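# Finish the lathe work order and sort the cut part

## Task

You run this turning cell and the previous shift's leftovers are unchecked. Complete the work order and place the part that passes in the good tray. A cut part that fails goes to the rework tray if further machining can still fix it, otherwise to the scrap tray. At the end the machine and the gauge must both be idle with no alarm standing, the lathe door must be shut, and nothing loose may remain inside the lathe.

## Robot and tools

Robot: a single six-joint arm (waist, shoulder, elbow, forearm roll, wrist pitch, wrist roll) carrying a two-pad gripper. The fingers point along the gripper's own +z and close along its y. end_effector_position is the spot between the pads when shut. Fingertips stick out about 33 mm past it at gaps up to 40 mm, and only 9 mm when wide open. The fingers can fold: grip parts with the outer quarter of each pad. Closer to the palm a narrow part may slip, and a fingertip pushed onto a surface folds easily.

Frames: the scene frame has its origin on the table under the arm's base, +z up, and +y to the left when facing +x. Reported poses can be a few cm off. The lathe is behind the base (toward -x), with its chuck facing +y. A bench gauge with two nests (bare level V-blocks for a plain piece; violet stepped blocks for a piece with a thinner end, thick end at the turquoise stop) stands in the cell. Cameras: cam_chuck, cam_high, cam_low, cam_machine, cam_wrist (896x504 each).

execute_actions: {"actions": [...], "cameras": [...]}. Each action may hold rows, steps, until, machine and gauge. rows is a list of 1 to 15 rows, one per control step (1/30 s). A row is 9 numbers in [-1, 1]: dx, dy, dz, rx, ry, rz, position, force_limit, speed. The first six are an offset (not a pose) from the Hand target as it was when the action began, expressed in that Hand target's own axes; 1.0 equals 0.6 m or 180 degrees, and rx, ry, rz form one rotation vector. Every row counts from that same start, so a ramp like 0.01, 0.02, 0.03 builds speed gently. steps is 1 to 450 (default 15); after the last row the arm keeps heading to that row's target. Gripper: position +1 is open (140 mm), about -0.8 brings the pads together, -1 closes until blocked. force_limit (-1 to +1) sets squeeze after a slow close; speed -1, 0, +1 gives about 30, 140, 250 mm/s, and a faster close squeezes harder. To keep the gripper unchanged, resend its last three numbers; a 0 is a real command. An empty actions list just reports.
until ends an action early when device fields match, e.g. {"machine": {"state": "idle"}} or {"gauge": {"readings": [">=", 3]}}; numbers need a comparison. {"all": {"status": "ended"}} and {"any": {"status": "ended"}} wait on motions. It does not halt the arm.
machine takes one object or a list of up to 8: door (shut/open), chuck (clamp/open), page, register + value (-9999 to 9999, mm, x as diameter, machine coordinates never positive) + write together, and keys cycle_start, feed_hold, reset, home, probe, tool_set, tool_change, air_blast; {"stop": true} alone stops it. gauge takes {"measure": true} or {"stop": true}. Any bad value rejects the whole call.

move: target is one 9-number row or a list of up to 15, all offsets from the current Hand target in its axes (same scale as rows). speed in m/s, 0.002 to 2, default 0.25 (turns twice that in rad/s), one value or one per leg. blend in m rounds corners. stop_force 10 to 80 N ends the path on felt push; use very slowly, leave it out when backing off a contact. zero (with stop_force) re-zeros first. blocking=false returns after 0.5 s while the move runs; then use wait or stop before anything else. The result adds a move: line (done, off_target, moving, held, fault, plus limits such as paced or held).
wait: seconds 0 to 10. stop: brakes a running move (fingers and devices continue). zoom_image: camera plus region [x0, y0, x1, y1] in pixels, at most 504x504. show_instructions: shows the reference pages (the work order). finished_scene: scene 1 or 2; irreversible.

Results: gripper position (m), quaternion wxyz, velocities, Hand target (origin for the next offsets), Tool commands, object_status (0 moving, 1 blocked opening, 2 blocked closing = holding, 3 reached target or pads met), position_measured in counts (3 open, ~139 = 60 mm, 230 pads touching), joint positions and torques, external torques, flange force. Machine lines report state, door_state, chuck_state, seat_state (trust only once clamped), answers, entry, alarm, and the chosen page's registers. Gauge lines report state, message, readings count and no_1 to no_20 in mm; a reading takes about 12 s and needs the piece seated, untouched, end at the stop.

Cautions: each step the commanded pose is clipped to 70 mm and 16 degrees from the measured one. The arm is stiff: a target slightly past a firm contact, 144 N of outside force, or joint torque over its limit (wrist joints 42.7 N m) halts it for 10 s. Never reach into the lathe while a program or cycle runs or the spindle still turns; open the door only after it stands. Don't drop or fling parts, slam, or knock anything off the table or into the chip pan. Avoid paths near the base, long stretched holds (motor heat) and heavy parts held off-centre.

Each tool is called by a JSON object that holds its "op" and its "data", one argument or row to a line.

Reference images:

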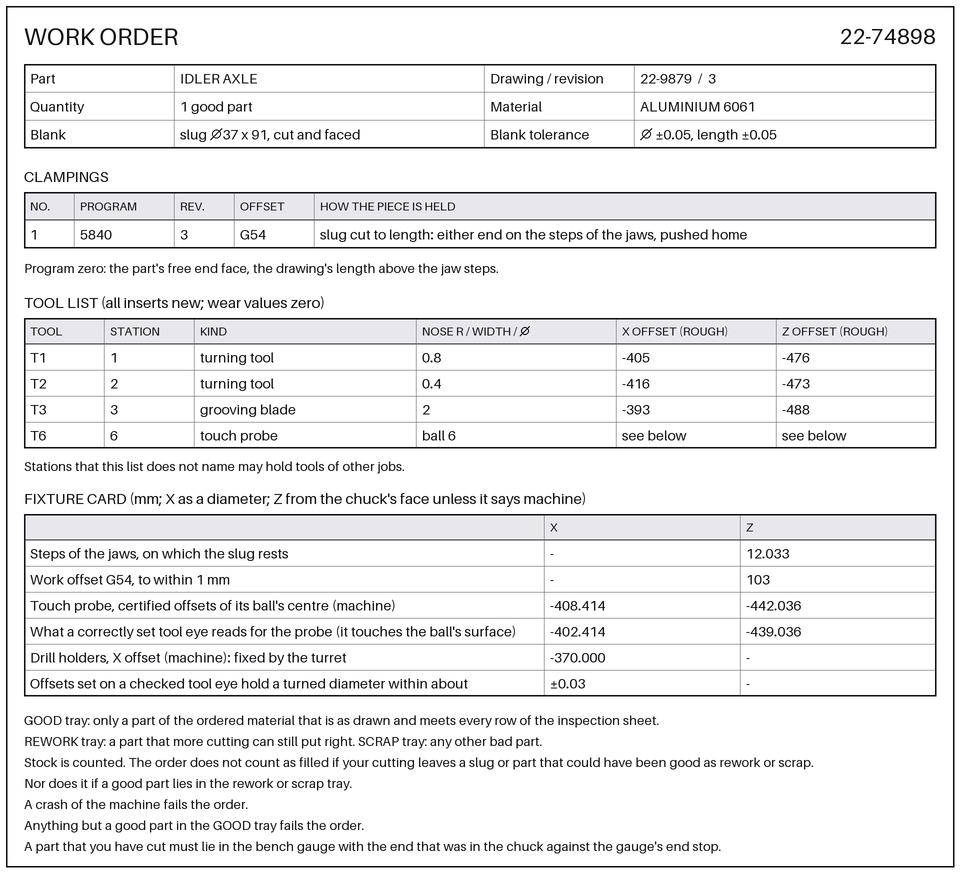

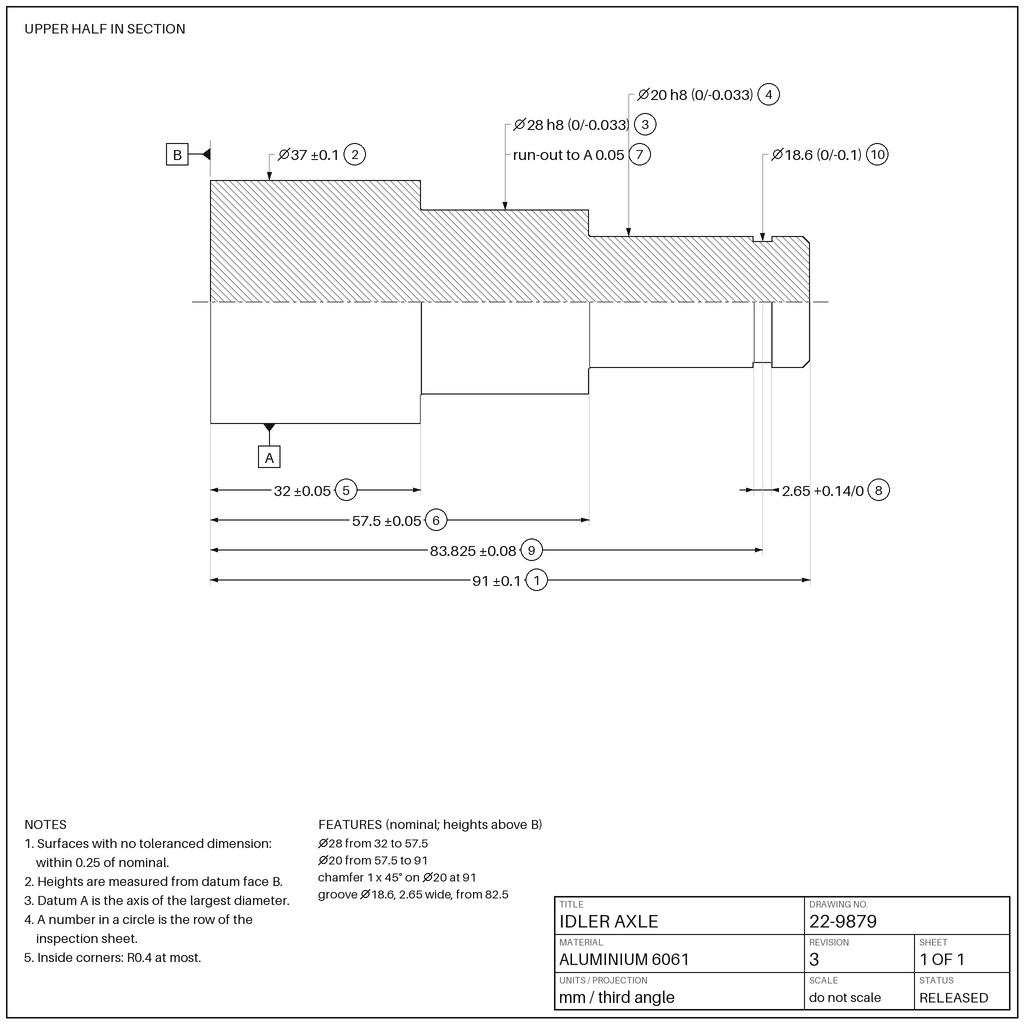

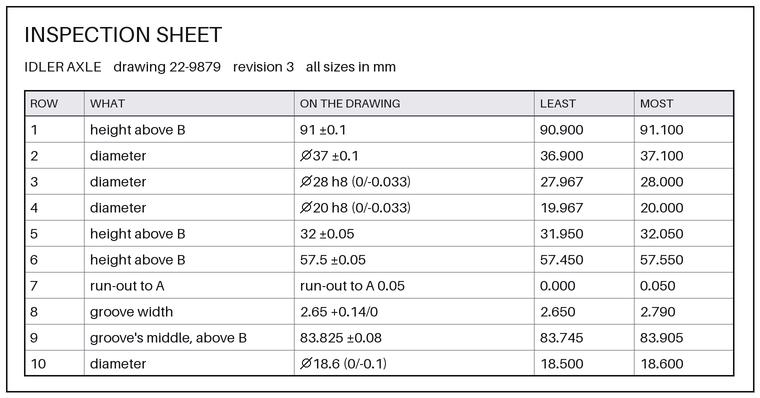

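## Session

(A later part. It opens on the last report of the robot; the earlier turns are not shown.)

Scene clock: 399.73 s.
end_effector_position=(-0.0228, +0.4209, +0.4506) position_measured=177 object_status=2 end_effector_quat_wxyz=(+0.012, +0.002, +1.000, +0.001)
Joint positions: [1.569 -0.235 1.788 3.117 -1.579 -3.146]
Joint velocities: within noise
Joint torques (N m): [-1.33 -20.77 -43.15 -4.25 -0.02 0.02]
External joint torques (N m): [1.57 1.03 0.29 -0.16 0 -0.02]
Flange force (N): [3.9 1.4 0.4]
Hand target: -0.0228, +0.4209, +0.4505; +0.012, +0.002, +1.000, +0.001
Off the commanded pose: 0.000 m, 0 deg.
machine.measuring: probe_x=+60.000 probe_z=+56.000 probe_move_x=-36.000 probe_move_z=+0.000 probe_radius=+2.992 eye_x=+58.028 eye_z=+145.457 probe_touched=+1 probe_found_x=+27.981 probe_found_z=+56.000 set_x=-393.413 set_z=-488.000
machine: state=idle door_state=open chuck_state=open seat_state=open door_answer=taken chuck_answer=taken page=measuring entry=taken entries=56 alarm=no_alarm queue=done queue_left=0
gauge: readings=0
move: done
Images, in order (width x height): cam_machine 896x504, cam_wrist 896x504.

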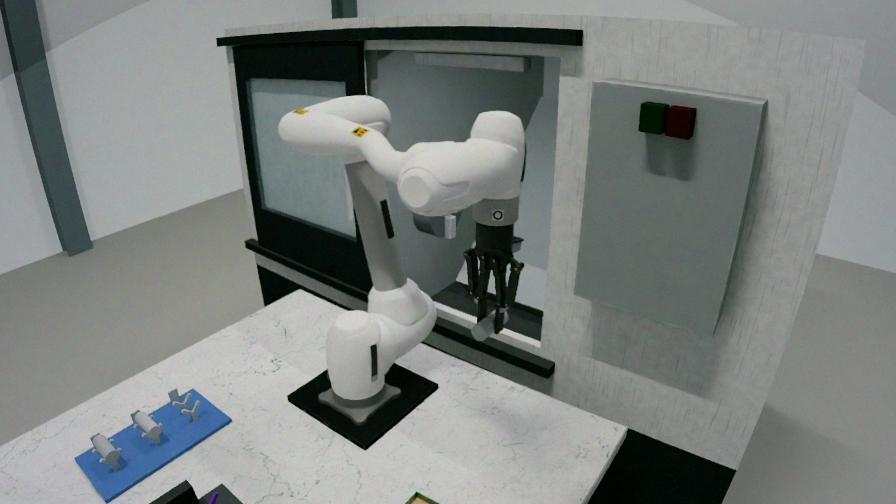

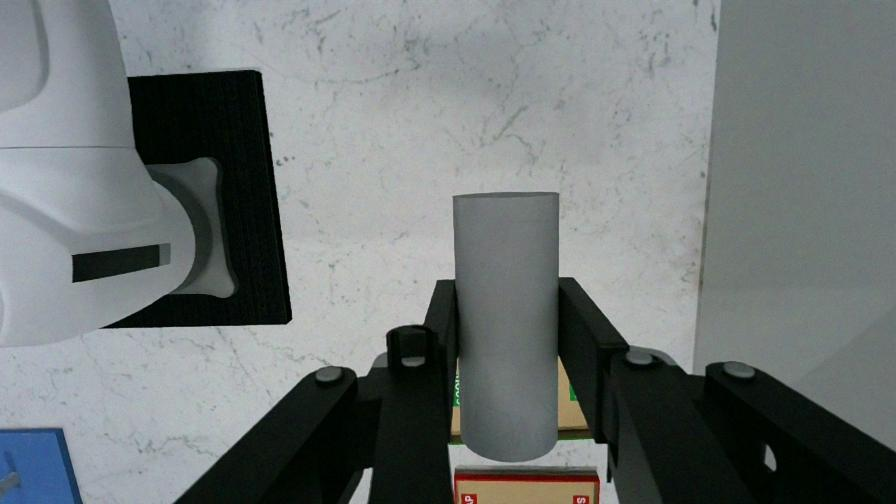

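Shut the door and go to the gauge.

{"op": "execute_actions", "data": {
  "actions": [
    {"machine":{"door":"shut"},"steps":2}
  ],
  "cameras": []
}}

{"op": "move", "data": {
  "target": [
    [-0.62,-0.067,0.083,0,0,0.25,-0.98,0,0],
    [-0.987,-0.367,0.17,0,0,0.42,-0.98,0,0]
  ],
  "speed": 0.35,
  "blend": 0.08,
  "cameras": ["cam_wrist"]
}}

Scene clock: 400.73 s.
end_effector_position=(-0.0228, +0.4209, +0.4506) position_measured=177 object_status=2 end_effector_quat_wxyz=(+0.012, +0.002, +1.000, +0.001)
Joint positions: [1.569 -0.235 1.788 3.117 -1.579 -3.146]
Joint velocities: within noise
Joint torques (N m): [-1.58 -21.97 -42.9 -4.26 0.01 0.02]
External joint torques (N m): [1.7 3.02 0.23 -0.14 -0.01 -0.02]
Flange force (N): [4.4 4.7 0.2]
Hand target: -0.0228, +0.4209, +0.4505; +0.012, +0.002, +1.000, +0.001
Tool commands: gripper/position=-0.98 gripper/force_limit=+0.0 gripper/speed=+0.0
Off the commanded pose: 0.000 m, 0 deg.
machine.measuring: probe_x=+60.000 probe_z=+56.000 probe_move_x=-36.000 probe_move_z=+0.000 probe_radius=+2.992 eye_x=+58.028 eye_z=+145.457 probe_touched=+1 probe_found_x=+27.981 probe_found_z=+56.000 set_x=-393.413 set_z=-488.000
machine: state=idle door_state=between chuck_state=open seat_state=open door_answer=taken chuck_answer=taken page=measuring entry=taken entries=56 alarm=no_alarm queue=running queue_left=0
gauge: readings=0
No camera images: "cameras" was empty.

Scene clock: 403.20 s.
end_effector_position=(+0.5706, +0.1983, +0.3624) position_measured=177 object_status=2 end_effector_quat_wxyz=(+0.009, +0.615, +0.789, +0.008)
Joint positions: [0.279 0.069 1.673 3.144 -1.374 -3.117]
Joint velocities: within noise
Joint torques (N m): [-3.25 -53.95 -42.68 -4.12 0 0.04]
External joint torques (N m): [3.09 4.27 0.62 -0.14 0.06 -0.04]
Flange force (N): [5.6 5.5 2.4]
Hand target: +0.5707, +0.1983, +0.3624; +0.009, +0.615, +0.789, +0.008
Off the commanded pose: 0.000 m, 0 deg.
machine.measuring: probe_x=+60.000 probe_z=+56.000 probe_move_x=-36.000 probe_move_z=+0.000 probe_radius=+2.992 eye_x=+58.028 eye_z=+145.457 probe_touched=+1 probe_found_x=+27.981 probe_found_z=+56.000 set_x=-393.413 set_z=-488.000
machine: state=idle door_state=shut chuck_state=open seat_state=open door_answer=taken chuck_answer=taken page=measuring entry=taken entries=56 alarm=no_alarm queue=done queue_left=0
gauge: readings=0
move: done
Images, in order (width x height): cam_wrist 896x504.

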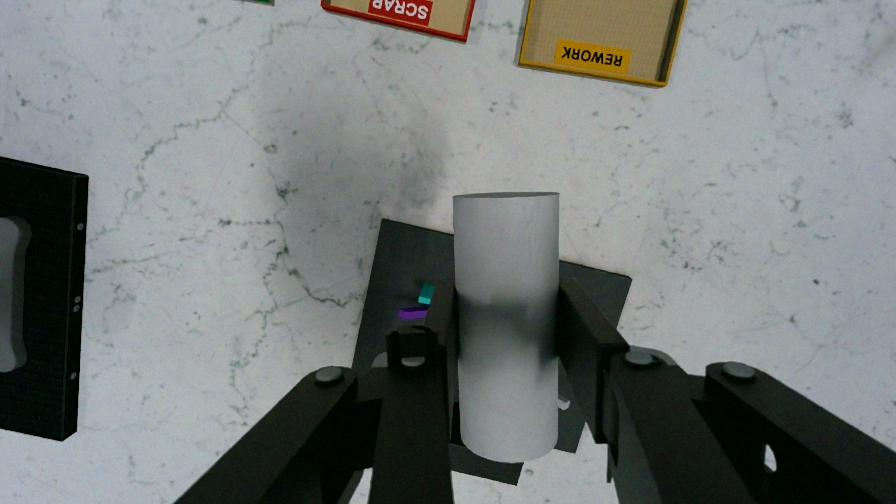

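{"op": "move", "data": {
  "target": [-0.178,-0.304,-0.0627,0,0,0.068,-0.98,0,0],
  "speed": 0.3,
  "cameras": ["cam_wrist","cam_low"]
}}

Scene clock: 406.93 s.
end_effector_position=(+0.4191, +0.0501, +0.3960) position_measured=177 object_status=2 end_effector_quat_wxyz=(+0.008, +0.695, +0.719, +0.009)
Joint positions: [0.031 -0.236 1.891 3.15 -1.462 -3.152]
Joint velocities: within noise
Joint torques (N m): [-0.91 -20.89 -42.9 -4.21 -0.06 0.07]
External joint torques (N m): [0.85 2.87 0.3 -0.1 0.13 -0.07]
Flange force (N): [2.2 4.5 1.3]
Hand target: +0.4191, +0.0501, +0.3960; +0.008, +0.695, +0.719, +0.009
Off the commanded pose: 0.000 m, 0 deg.
machine.measuring: probe_x=+60.000 probe_z=+56.000 probe_move_x=-36.000 probe_move_z=+0.000 probe_radius=+2.992 eye_x=+58.028 eye_z=+145.457 probe_touched=+1 probe_found_x=+27.981 probe_found_z=+56.000 set_x=-393.413 set_z=-488.000
machine: state=idle door_state=shut chuck_state=open seat_state=open door_answer=taken chuck_answer=taken page=measuring entry=taken entries=56 alarm=no_alarm queue=done queue_left=0
gauge: readings=0
move: done
Images, in order (width x height): cam_low 896x504, cam_wrist 896x504.

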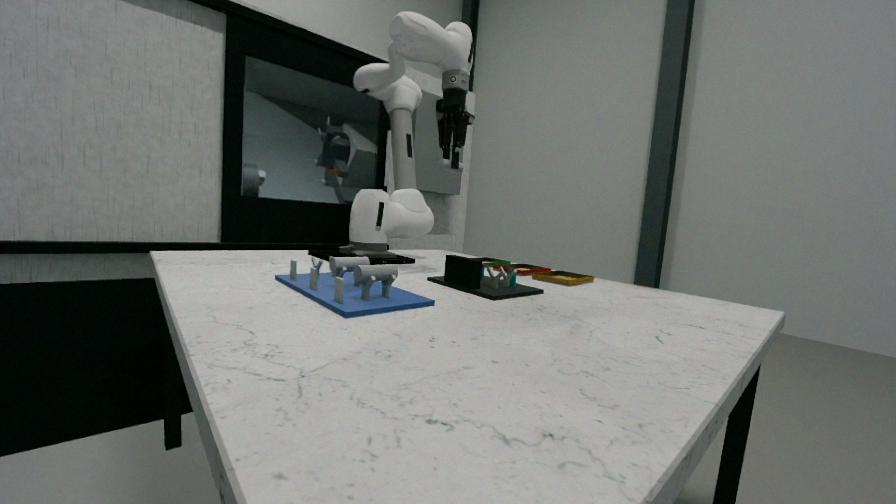

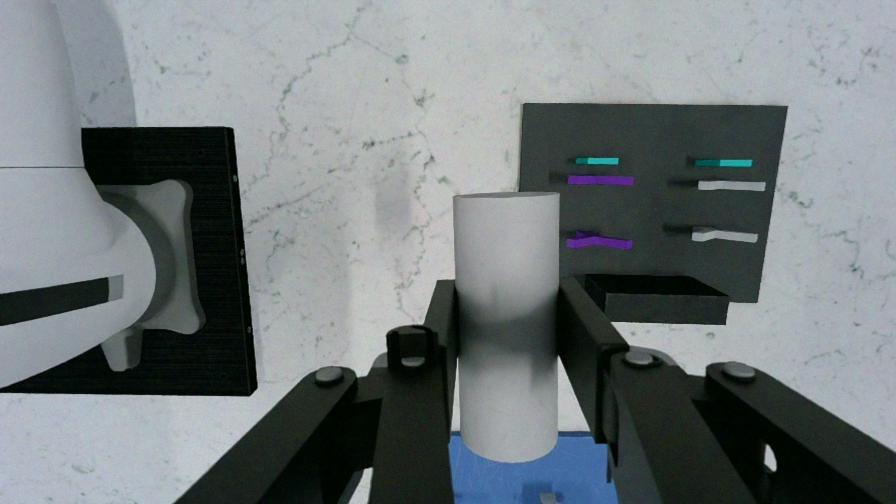

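{"op": "move", "data": {
  "target": [
    [-0.0306,0.409,0.1,0,0,0.003,-0.98,0,0],
    [-0.0306,0.409,0.3267,0,0,0.003,-0.98,0,0]
  ],
  "speed": 0.25,
  "blend": 0.05,
  "cameras": ["cam_wrist","cam_low"]
}}

Scene clock: 412.03 s.
end_effector_position=(+0.6696, +0.0403, +0.2060) position_measured=177 object_status=2 end_effector_quat_wxyz=(+0.008, +0.699, +0.715, +0.009)
Joint positions: [0.009 0.251 1.753 3.152 -1.113 -3.168]
Joint velocities: within noise
Joint torques (N m): [-2.32 -68.02 -39.1 -3.87 0.07 0.01]
External joint torques (N m): [1.95 2.51 0.17 -0.07 -0.01 -0.01]
Flange force (N): [3.0 3.4 2.0]
Hand target: +0.6696, +0.0403, +0.2060; +0.008, +0.699, +0.715, +0.009
Off the commanded pose: 0.000 m, 0 deg.
machine.measuring: probe_x=+60.000 probe_z=+56.000 probe_move_x=-36.000 probe_move_z=+0.000 probe_radius=+2.992 eye_x=+58.028 eye_z=+145.457 probe_touched=+1 probe_found_x=+27.981 probe_found_z=+56.000 set_x=-393.413 set_z=-488.000
machine: state=idle door_state=shut chuck_state=open seat_state=open door_answer=taken chuck_answer=taken page=measuring entry=taken entries=56 alarm=no_alarm queue=done queue_left=0
gauge: readings=0
move: done
Images, in order (width x height): cam_low 896x504, cam_wrist 896x504.

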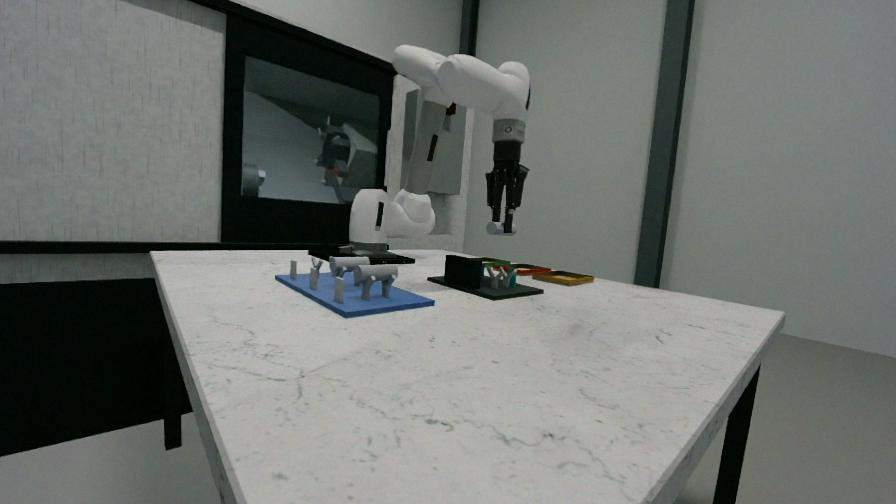

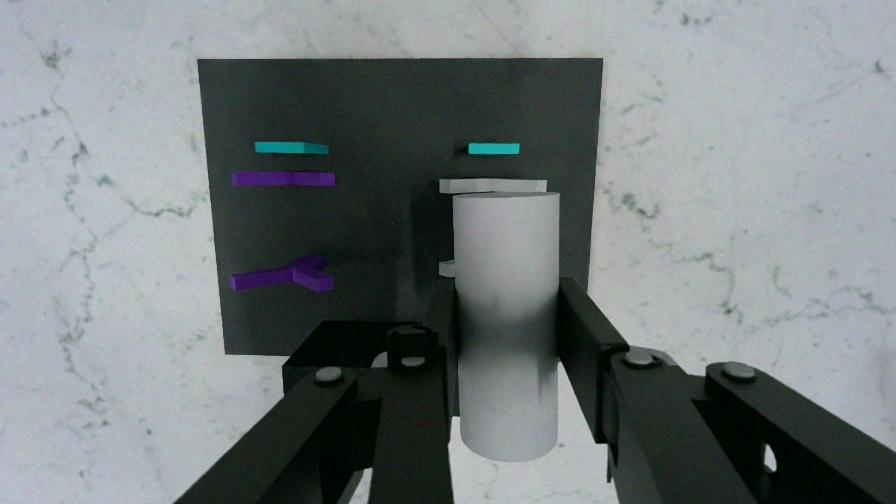

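{"op": "move", "data": {
  "target": [0.0083,-0.0025,0.135,0,0,0,-0.98,0,0],
  "speed": 0.1,
  "cameras": ["cam_wrist"]
}}

Scene clock: 418.57 s.
end_effector_position=(+0.6699, +0.0454, +0.1250) position_measured=177 object_status=2 end_effector_quat_wxyz=(+0.008, +0.699, +0.715, +0.009)
Joint positions: [0.018 0.317 1.829 3.153 -0.971 -3.161]
Joint velocities: within noise
Joint torques (N m): [-2.23 -72.65 -35.58 -3.48 0.26 0.04]
External joint torques (N m): [1.64 4.18 -0.23 -0.15 -0.2 -0.04]
Flange force (N): [2.6 6.4 3.4]
Hand target: +0.6699, +0.0454, +0.1250; +0.008, +0.699, +0.715, +0.009
Off the commanded pose: 0.000 m, 0 deg.
machine.measuring: probe_x=+60.000 probe_z=+56.000 probe_move_x=-36.000 probe_move_z=+0.000 probe_radius=+2.992 eye_x=+58.028 eye_z=+145.457 probe_touched=+1 probe_found_x=+27.981 probe_found_z=+56.000 set_x=-393.413 set_z=-488.000
machine: state=idle door_state=shut chuck_state=open seat_state=open door_answer=taken chuck_answer=taken page=measuring entry=taken entries=56 alarm=no_alarm queue=done queue_left=0
gauge: readings=0
move: done
Images, in order (width x height): cam_wrist 896x504.

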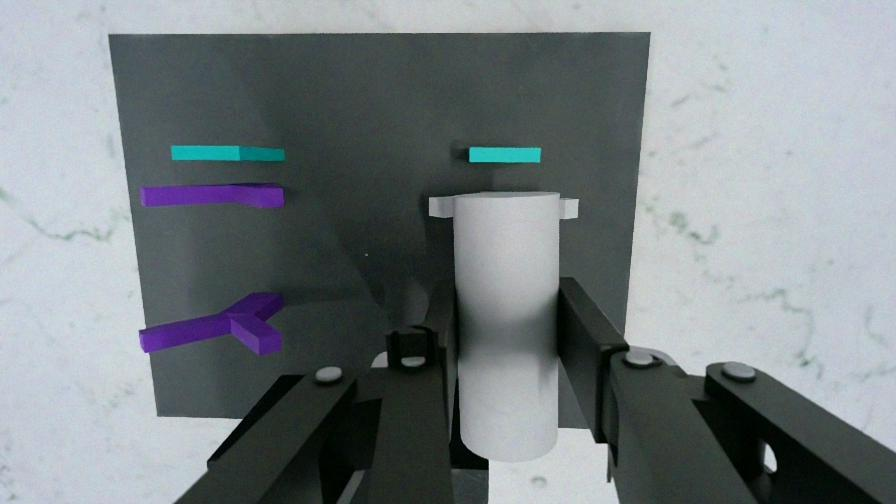

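{"op": "move", "data": {
  "target": [
    [0.0077,-0.0005,0.03,0,0,0,-0.98,0,0],
    [0.0077,-0.0005,0.0475,0,0,0,-0.98,0,0]
  ],
  "speed": [0.06,0.03],
  "cameras": ["cam_wrist"]
}}

{"op": "move", "data": {
  "target": [0.025,0,0,0,0,0,-0.98,0,0],
  "speed": 0.008,
  "stop_force": 10,
  "cameras": ["cam_wrist"]
}}

Scene clock: 421.07 s.
end_effector_position=(+0.6702, +0.0500, +0.0965) position_measured=177 object_status=2 end_effector_quat_wxyz=(+0.008, +0.699, +0.715, +0.009)
Joint positions: [0.025 0.345 1.851 3.153 -0.921 -3.154]
Joint velocities: within noise
Joint torques (N m): [-2.36 -72.88 -34.83 -3.34 0.19 0.07]
External joint torques (N m): [1.92 2.44 0.14 -0.17 -0.12 -0.07]
Flange force (N): [2.9 3.1 2.4]
Hand target: +0.6702, +0.0500, +0.0965; +0.008, +0.699, +0.715, +0.009
Off the commanded pose: 0.000 m, 0 deg.
machine.measuring: probe_x=+60.000 probe_z=+56.000 probe_move_x=-36.000 probe_move_z=+0.000 probe_radius=+2.992 eye_x=+58.028 eye_z=+145.457 probe_touched=+1 probe_found_x=+27.981 probe_found_z=+56.000 set_x=-393.413 set_z=-488.000
machine: state=idle door_state=shut chuck_state=open seat_state=open door_answer=taken chuck_answer=taken page=measuring entry=taken entries=56 alarm=no_alarm queue=done queue_left=0
gauge: readings=0
move: done
Images, in order (width x height): cam_wrist 896x504.

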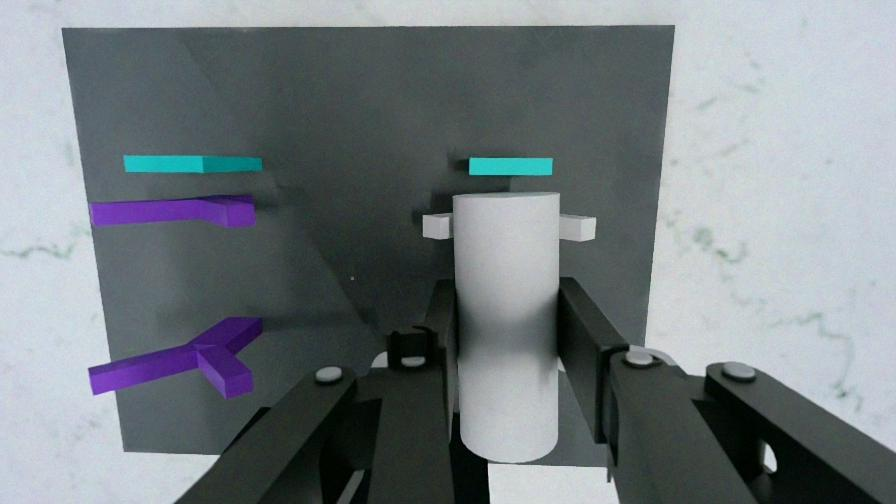

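Scene clock: 422.67 s.
end_effector_position=(+0.6700, +0.0565, +0.0965) position_measured=177 object_status=2 end_effector_quat_wxyz=(+0.008, +0.699, +0.715, +0.009)
Joint positions: [0.035 0.345 1.85 3.152 -0.922 -3.144]
Joint velocities: within noise
Joint torques (N m): [9.94 -70.92 -35.2 1.94 1.24 -0.12]
External joint torques (N m): [-10.31 0.28 0.49 -5.46 -1.18 0.12]
Flange force (N): [-15.1 0.3 -1.6]
Hand target: +0.6700, +0.0565, +0.0965; +0.008, +0.699, +0.715, +0.009 (not the last commanded pose)
Off the commanded pose: 0.008 m, 0 deg.
machine.measuring: probe_x=+60.000 probe_z=+56.000 probe_move_x=-36.000 probe_move_z=+0.000 probe_radius=+2.992 eye_x=+58.028 eye_z=+145.457 probe_touched=+1 probe_found_x=+27.981 probe_found_z=+56.000 set_x=-393.413 set_z=-488.000
machine: state=idle door_state=shut chuck_state=open seat_state=open door_answer=taken chuck_answer=taken page=measuring entry=taken entries=56 alarm=no_alarm queue=done queue_left=0
gauge: readings=0
move: contact
Images, in order (width x height): cam_wrist 896x504.

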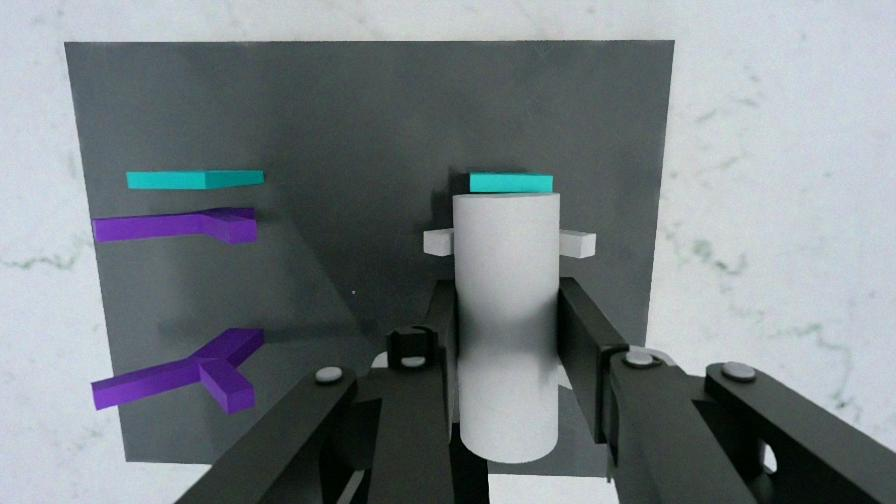

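{"op": "move", "data": {
  "target": [0,0,0.02,0,0,0,-0.98,0,0],
  "speed": 0.006,
  "stop_force": 10,
  "cameras": []
}}

{"op": "execute_actions", "data": {
  "actions": [
    {"rows":[[0,0,0,0,0,0,-0.1,-1,-1]],"steps":60},
    {"gauge":{"measure":true},"machine":{"page":"program"},"steps":420,"until":{"gauge":{"readings":[">",0]}}}
  ],
  "cameras": ["cam_wrist"]
}}

Scene clock: 424.27 s.
end_effector_position=(+0.6702, +0.0565, +0.0937) position_measured=177 object_status=2 end_effector_quat_wxyz=(+0.008, +0.699, +0.715, +0.009)
Joint positions: [0.035 0.348 1.852 3.152 -0.916 -3.144]
Joint velocities: within noise
Joint torques (N m): [14.92 -54.76 -20.61 3.33 -1.18 -0.45]
External joint torques (N m): [-15.52 -15.49 -13.83 -6.83 1.24 0.45]
Flange force (N): [-21.9 6.5 -23.8]
Hand target: +0.6702, +0.0565, +0.0937; +0.008, +0.699, +0.715, +0.009 (not the last commanded pose)
Off the commanded pose: 0.009 m, 0 deg.
machine.measuring: probe_x=+60.000 probe_z=+56.000 probe_move_x=-36.000 probe_move_z=+0.000 probe_radius=+2.992 eye_x=+58.028 eye_z=+145.457 probe_touched=+1 probe_found_x=+27.981 probe_found_z=+56.000 set_x=-393.413 set_z=-488.000
machine: state=idle door_state=shut chuck_state=open seat_state=open door_answer=taken chuck_answer=taken page=measuring entry=taken entries=56 alarm=no_alarm queue=done queue_left=0
gauge: readings=0
move: contact
No camera images: "cameras" was empty.

Scene clock: 438.47 s.
end_effector_position=(+0.6702, +0.0565, +0.0937) position_measured=141 object_status=3 end_effector_quat_wxyz=(+0.008, +0.699, +0.715, +0.009)
Joint positions: [0.035 0.348 1.852 3.152 -0.916 -3.144]
Joint velocities: within noise
Joint torques (N m): [-1.89 -71.29 -33.68 -3.32 0.13 0]
External joint torques (N m): [1.52 1.27 -0.72 -0.17 -0.07 0]
External joint torques at the end of the 1st action: [1.96 1.19 -0.87 -0.1 -0.01 -0.06]
Flange force (N): [2.5 3.2 0.7]
Flange force at the end of the 1st action (N): [3.1 3.3 0.6]
Hand target: +0.6702, +0.0565, +0.0937; +0.008, +0.699, +0.715, +0.009
Off the commanded pose: 0.000 m, 0 deg.
machine.program: program=+5840 tool_call=+6 tool_in_place=+6 program_revision=+3 program_offset=+54 load_peak=+1 stored1_number=+5840 stored1_revision=+3 stored2_number=+7906 stored2_revision=+6 stored3_number=+4792 stored3_revision=+4 stored4_number=+0 stored4_revision=+0 cycles=+2
machine: state=idle door_state=shut chuck_state=open seat_state=open door_answer=taken chuck_answer=taken page=program entry=taken entries=56 alarm=no_alarm queue=done queue_left=0
gauge: message=started readings=1 no_1=91.010 no_2=36.979 no_3=27.980 no_4=19.982 no_5=32.013 no_6=57.512 no_7=0.001 no_8=2.721 no_9=83.839 no_10=18.550
Images, in order (width x height): cam_wrist 896x504.

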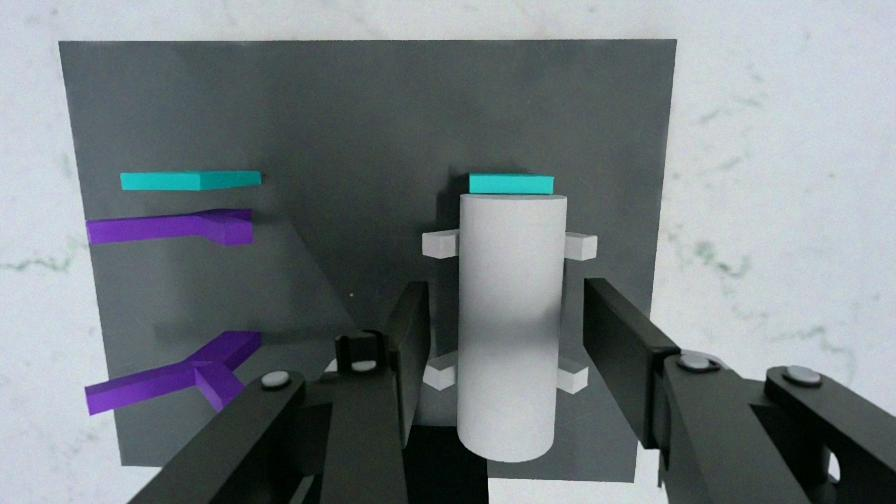

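{"op": "move", "data": {
  "target": [0,0.0022,0,0,0,0,-0.1,-1,-1],
  "speed": 0.03,
  "cameras": []
}}

{"op": "execute_actions", "data": {
  "actions": [
    {"rows":[[0,0,0,0,0,0,-1,0,-1]],"steps":60},
    {"rows":[[0,0,0,0,0,0,-0.98,0,0]],"steps":20}
  ],
  "cameras": ["cam_wrist"]
}}

Scene clock: 440.67 s.
end_effector_position=(+0.6715, +0.0565, +0.0937) position_measured=141 object_status=3 end_effector_quat_wxyz=(+0.008, +0.699, +0.715, +0.009)
Joint positions: [0.035 0.35 1.85 3.152 -0.917 -3.144]
Joint velocities: within noise
Joint torques (N m): [-2.08 -71.64 -33.69 -3.38 0.06 0.02]
External joint torques (N m): [1.55 1.34 -0.72 -0.11 0 -0.02]
Flange force (N): [2.5 3.2 0.9]
Hand target: +0.6715, +0.0565, +0.0937; +0.008, +0.699, +0.715, +0.009
Off the commanded pose: 0.000 m, 0 deg.
machine.program: program=+5840 tool_call=+6 tool_in_place=+6 program_revision=+3 program_offset=+54 load_peak=+1 stored1_number=+5840 stored1_revision=+3 stored2_number=+7906 stored2_revision=+6 stored3_number=+4792 stored3_revision=+4 stored4_number=+0 stored4_revision=+0 cycles=+2
machine: state=idle door_state=shut chuck_state=open seat_state=open door_answer=taken chuck_answer=taken page=program entry=taken entries=56 alarm=no_alarm queue=done queue_left=0
gauge: message=started readings=1 no_1=91.010 no_2=36.979 no_3=27.980 no_4=19.982 no_5=32.013 no_6=57.512 no_7=0.001 no_8=2.721 no_9=83.839 no_10=18.550
move: done
No camera images: "cameras" was empty.

Scene clock: 443.53 s.
end_effector_position=(+0.6715, +0.0565, +0.0937) position_measured=176 object_status=2 end_effector_quat_wxyz=(+0.008, +0.699, +0.715, +0.009)
Joint positions: [0.035 0.35 1.85 3.152 -0.917 -3.144]
Joint velocities: within noise
Joint torques (N m): [-2.57 -57.28 -35.49 -3.84 7.11 -0.67]
External joint torques (N m): [2.06 -12.97 1.1 0.35 -7.05 0.67]
External joint torques at the end of the 1st action: [2.15 -14.19 1.14 0.3 -7.13 0.73]
Flange force (N): [3.4 -14.7 -24.6]
Flange force at the end of the 1st action (N): [3.5 -16.3 -26.0]
Hand target: +0.6715, +0.0565, +0.0937; +0.008, +0.699, +0.715, +0.009
Off the commanded pose: 0.000 m, 0 deg.
machine.program: program=+5840 tool_call=+6 tool_in_place=+6 program_revision=+3 program_offset=+54 load_peak=+1 stored1_number=+5840 stored1_revision=+3 stored2_number=+7906 stored2_revision=+6 stored3_number=+4792 stored3_revision=+4 stored4_number=+0 stored4_revision=+0 cycles=+2
machine: state=idle door_state=shut chuck_state=open seat_state=open door_answer=taken chuck_answer=taken page=program entry=taken entries=56 alarm=no_alarm queue=done queue_left=0
gauge: message=started readings=1 no_1=91.010 no_2=36.979 no_3=27.980 no_4=19.982 no_5=32.013 no_6=57.512 no_7=0.001 no_8=2.721 no_9=83.839 no_10=18.550
Images, in order (width x height): cam_wrist 896x504.

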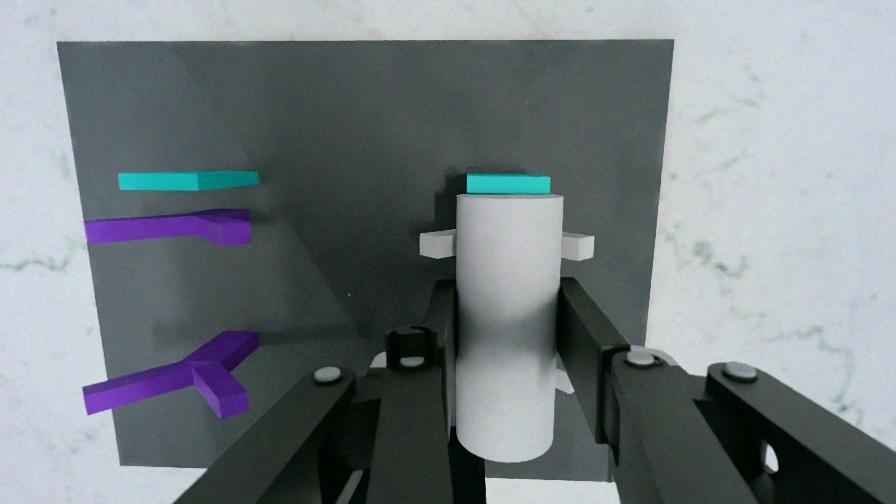

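{"op": "move", "data": {
  "target": [
    [-0.004,0,-0.1,0,0,0,-0.98,0,0],
    [0.05,-0.2,-0.4,0,0,0,-0.98,0,0],
    [0.32,-0.62,-0.48,0,0,0,-0.98,0,0]
  ],
  "speed": [0.06,0.3,0.3],
  "blend": [0.01,0.06,0],
  "cameras": ["cam_wrist","cam_high"]
}}

Scene clock: 447.63 s.
end_effector_position=(+0.2882, +0.2391, +0.3728) position_measured=176 object_status=2 end_effector_quat_wxyz=(+0.008, +0.699, +0.715, +0.009)
Joint positions: [0.607 -0.317 1.987 3.135 -1.447 -2.564]
Joint velocities: within noise
Joint torques (N m): [-2.57 -13.02 -42.64 -4.29 0.18 0.1]
External joint torques (N m): [2.57 3.08 0.19 -0.06 -0.1 -0.1]
Flange force (N): [8.9 0.3 0.8]
Hand target: +0.2882, +0.2392, +0.3728; +0.008, +0.699, +0.715, +0.009
Off the commanded pose: 0.000 m, 0 deg.
machine.program: program=+5840 tool_call=+6 tool_in_place=+6 program_revision=+3 program_offset=+54 load_peak=+1 stored1_number=+5840 stored1_revision=+3 stored2_number=+7906 stored2_revision=+6 stored3_number=+4792 stored3_revision=+4 stored4_number=+0 stored4_revision=+0 cycles=+2
machine: state=idle door_state=shut chuck_state=open seat_state=open door_answer=taken chuck_answer=taken page=program entry=taken entries=56 alarm=no_alarm queue=done queue_left=0
gauge: message=started readings=1 no_1=91.010 no_2=36.979 no_3=27.980 no_4=19.982 no_5=32.013 no_6=57.512 no_7=0.001 no_8=2.721 no_9=83.839 no_10=18.550
move: done
Images, in order (width x height): cam_high 896x504, cam_wrist 896x504.

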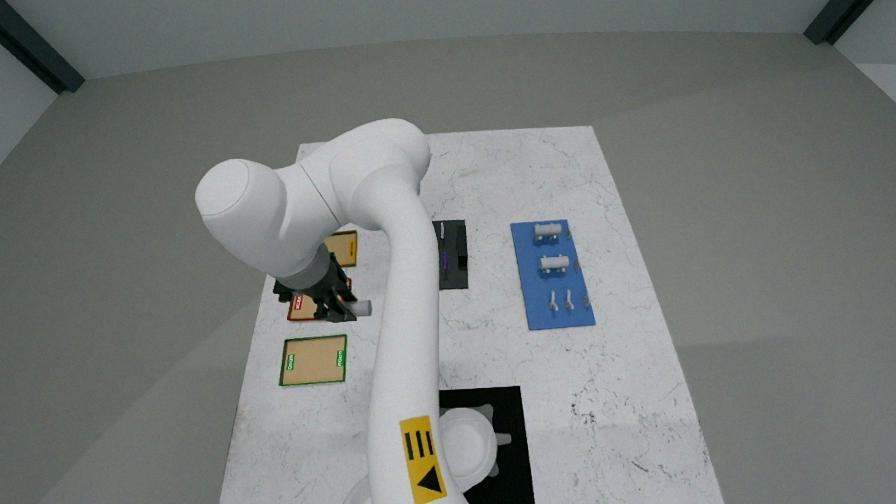

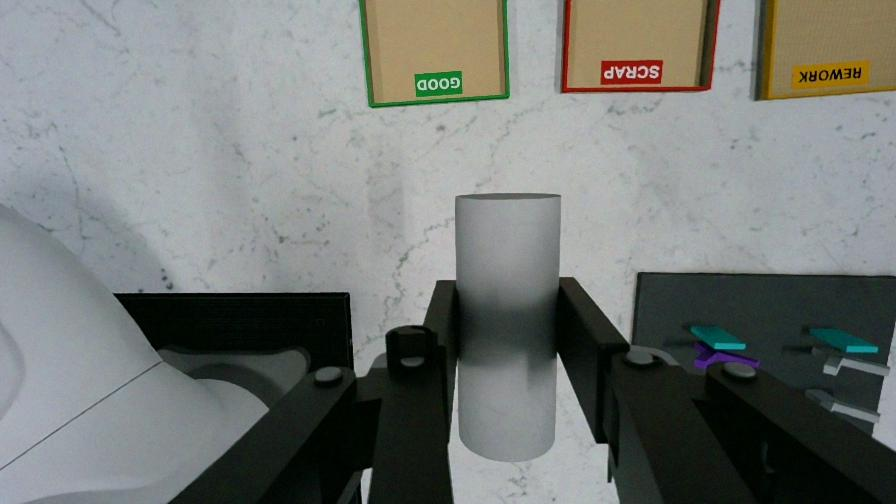

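{"op": "move", "data": {
  "target": [0.335,-0.0925,0.288,0,0,-0.015,-0.98,0,0],
  "speed": 0.25,
  "cameras": ["cam_wrist"]
}}

Scene clock: 450.20 s.
end_effector_position=(+0.2321, +0.4390, +0.1990) position_measured=176 object_status=2 end_effector_quat_wxyz=(+0.008, +0.682, +0.732, +0.009)
Joint positions: [1.031 -0.013 2.064 3.123 -1.07 -2.179]
Joint velocities: within noise
Joint torques (N m): [-1.25 -40.9 -37.96 -3.75 0.34 0.23]
External joint torques (N m): [1.27 3.63 0.11 -0.15 -0.26 -0.23]
Flange force (N): [6.1 1.2 2.7]
Hand target: +0.2321, +0.4391, +0.1989; +0.008, +0.682, +0.732, +0.009
Off the commanded pose: 0.000 m, 0 deg.
machine.program: program=+5840 tool_call=+6 tool_in_place=+6 program_revision=+3 program_offset=+54 load_peak=+1 stored1_number=+5840 stored1_revision=+3 stored2_number=+7906 stored2_revision=+6 stored3_number=+4792 stored3_revision=+4 stored4_number=+0 stored4_revision=+0 cycles=+2
machine: state=idle door_state=shut chuck_state=open seat_state=open door_answer=taken chuck_answer=taken page=program entry=taken entries=56 alarm=no_alarm queue=done queue_left=0
gauge: message=started readings=1 no_1=91.010 no_2=36.979 no_3=27.980 no_4=19.982 no_5=32.013 no_6=57.512 no_7=0.001 no_8=2.721 no_9=83.839 no_10=18.550
move: done
Images, in order (width x height): cam_wrist 896x504.

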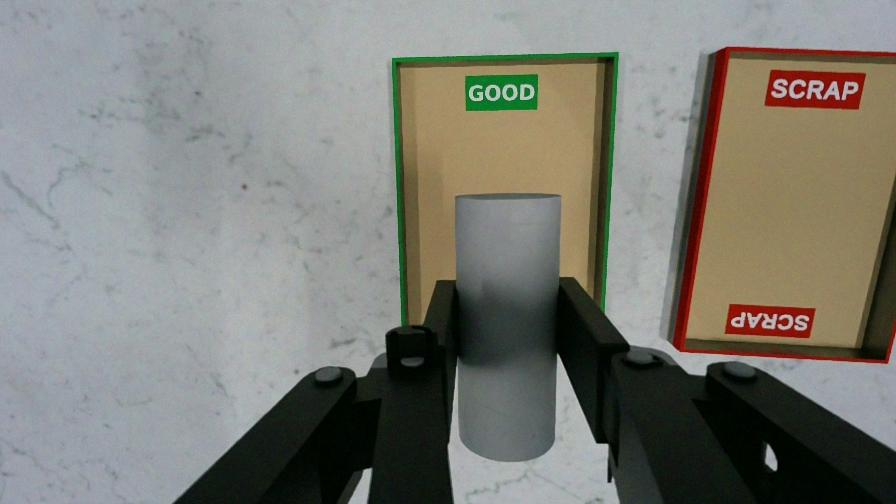

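{"op": "move", "data": {
  "target": [
    [0.037,0.01,0.12,0,0,0,-0.98,0,0],
    [0.037,0.01,0.2315,0,0,0,-0.98,0,0]
  ],
  "speed": [0.15,0.08],
  "blend": 0.02,
  "cameras": ["cam_wrist","cam_high"]
}}

{"op": "move", "data": {
  "target": [0,0,0.045,0,0,0,-0.98,0,0],
  "speed": 0.008,
  "stop_force": 10,
  "cameras": ["cam_wrist"]
}}

Scene clock: 452.70 s.
end_effector_position=(+0.2399, +0.4619, +0.0603) position_measured=176 object_status=2 end_effector_quat_wxyz=(+0.008, +0.682, +0.732, +0.009)
Joint positions: [1.043 0.177 2.158 3.118 -0.786 -2.161]
Joint velocities: within noise
Joint torques (N m): [-2.11 -53.64 -30.66 -3.05 0 0.1]
External joint torques (N m): [2.17 3.43 -0.14 -0.11 0.07 -0.1]
Flange force (N): [6.6 -0.8 4.7]
Hand target: +0.2399, +0.4619, +0.0602; +0.008, +0.682, +0.732, +0.009
Off the commanded pose: 0.000 m, 0 deg.
machine.program: program=+5840 tool_call=+6 tool_in_place=+6 program_revision=+3 program_offset=+54 load_peak=+1 stored1_number=+5840 stored1_revision=+3 stored2_number=+7906 stored2_revision=+6 stored3_number=+4792 stored3_revision=+4 stored4_number=+0 stored4_revision=+0 cycles=+2
machine: state=idle door_state=shut chuck_state=open seat_state=open door_answer=taken chuck_answer=taken page=program entry=taken entries=56 alarm=no_alarm queue=done queue_left=0
gauge: message=started readings=1 no_1=91.010 no_2=36.979 no_3=27.980 no_4=19.982 no_5=32.013 no_6=57.512 no_7=0.001 no_8=2.721 no_9=83.839 no_10=18.550
move: done
Images, in order (width x height): cam_high 896x504, cam_wrist 896x504.

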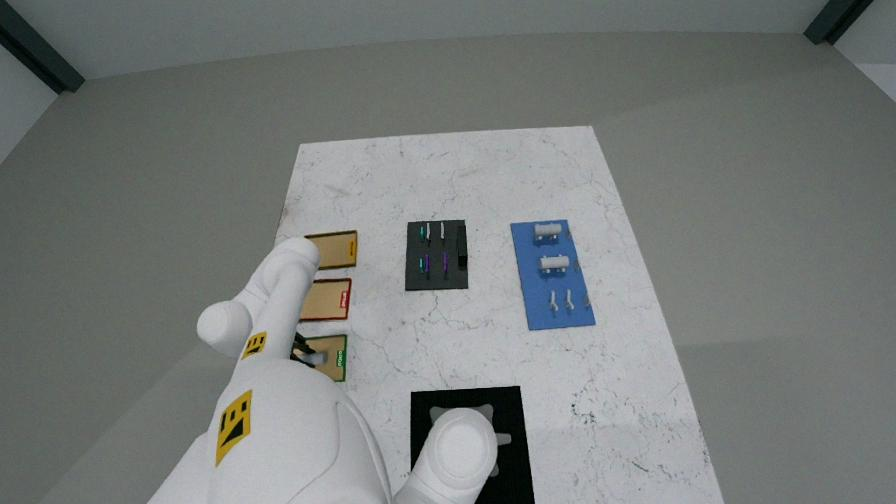

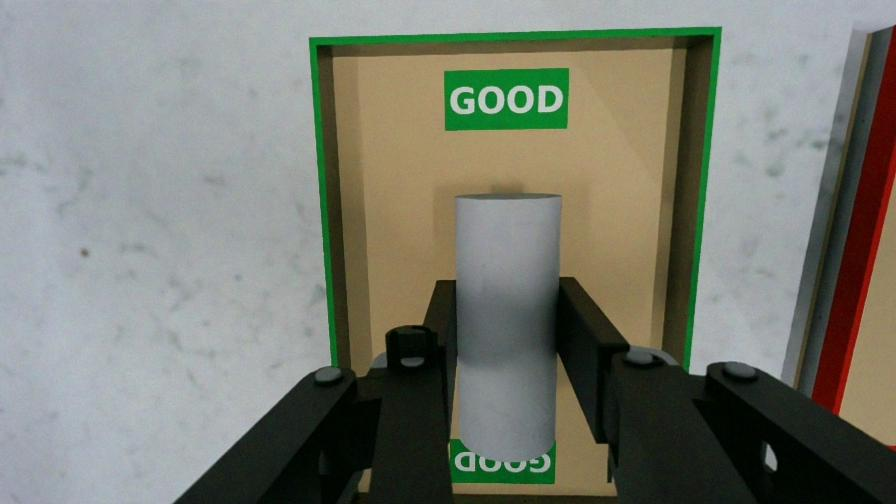

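Scene clock: 455.17 s.
end_effector_position=(+0.2403, +0.4619, +0.0455) position_measured=176 object_status=2 end_effector_quat_wxyz=(+0.008, +0.682, +0.732, +0.009)
Joint positions: [1.042 0.198 2.169 3.118 -0.754 -2.16]
Joint velocities: within noise
Joint torques (N m): [-1.93 -40.15 -21.35 -3.22 0.76 -0.25]
External joint torques (N m): [1.88 -10.98 -8.41 0.16 -0.69 0.25]
Flange force (N): [2.9 -2.7 -22.9]
Hand target: +0.2403, +0.4619, +0.0455; +0.008, +0.682, +0.732, +0.009 (not the last commanded pose)
Off the commanded pose: 0.012 m, 0 deg.
machine.program: program=+5840 tool_call=+6 tool_in_place=+6 program_revision=+3 program_offset=+54 load_peak=+1 stored1_number=+5840 stored1_revision=+3 stored2_number=+7906 stored2_revision=+6 stored3_number=+4792 stored3_revision=+4 stored4_number=+0 stored4_revision=+0 cycles=+2
machine: state=idle door_state=shut chuck_state=open seat_state=open door_answer=taken chuck_answer=taken page=program entry=taken entries=56 alarm=no_alarm queue=done queue_left=0
gauge: message=started readings=1 no_1=91.010 no_2=36.979 no_3=27.980 no_4=19.982 no_5=32.013 no_6=57.512 no_7=0.001 no_8=2.721 no_9=83.839 no_10=18.550
move: contact
Images, in order (width x height): cam_wrist 896x504.

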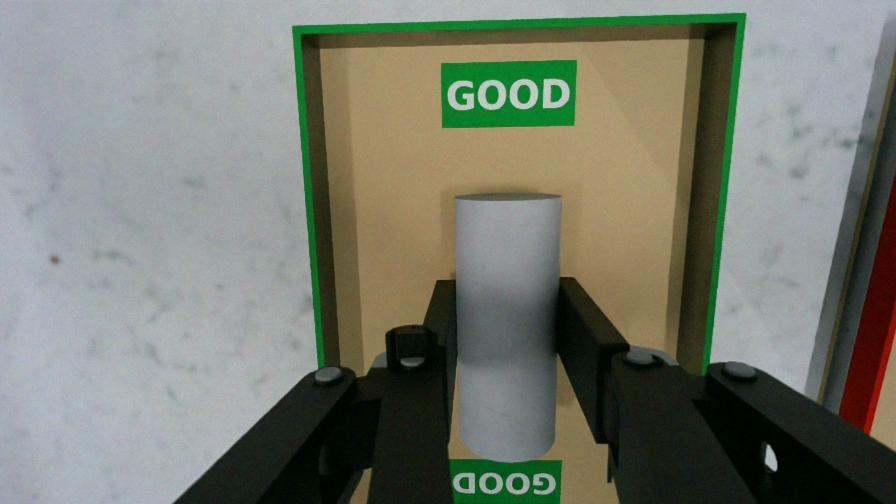

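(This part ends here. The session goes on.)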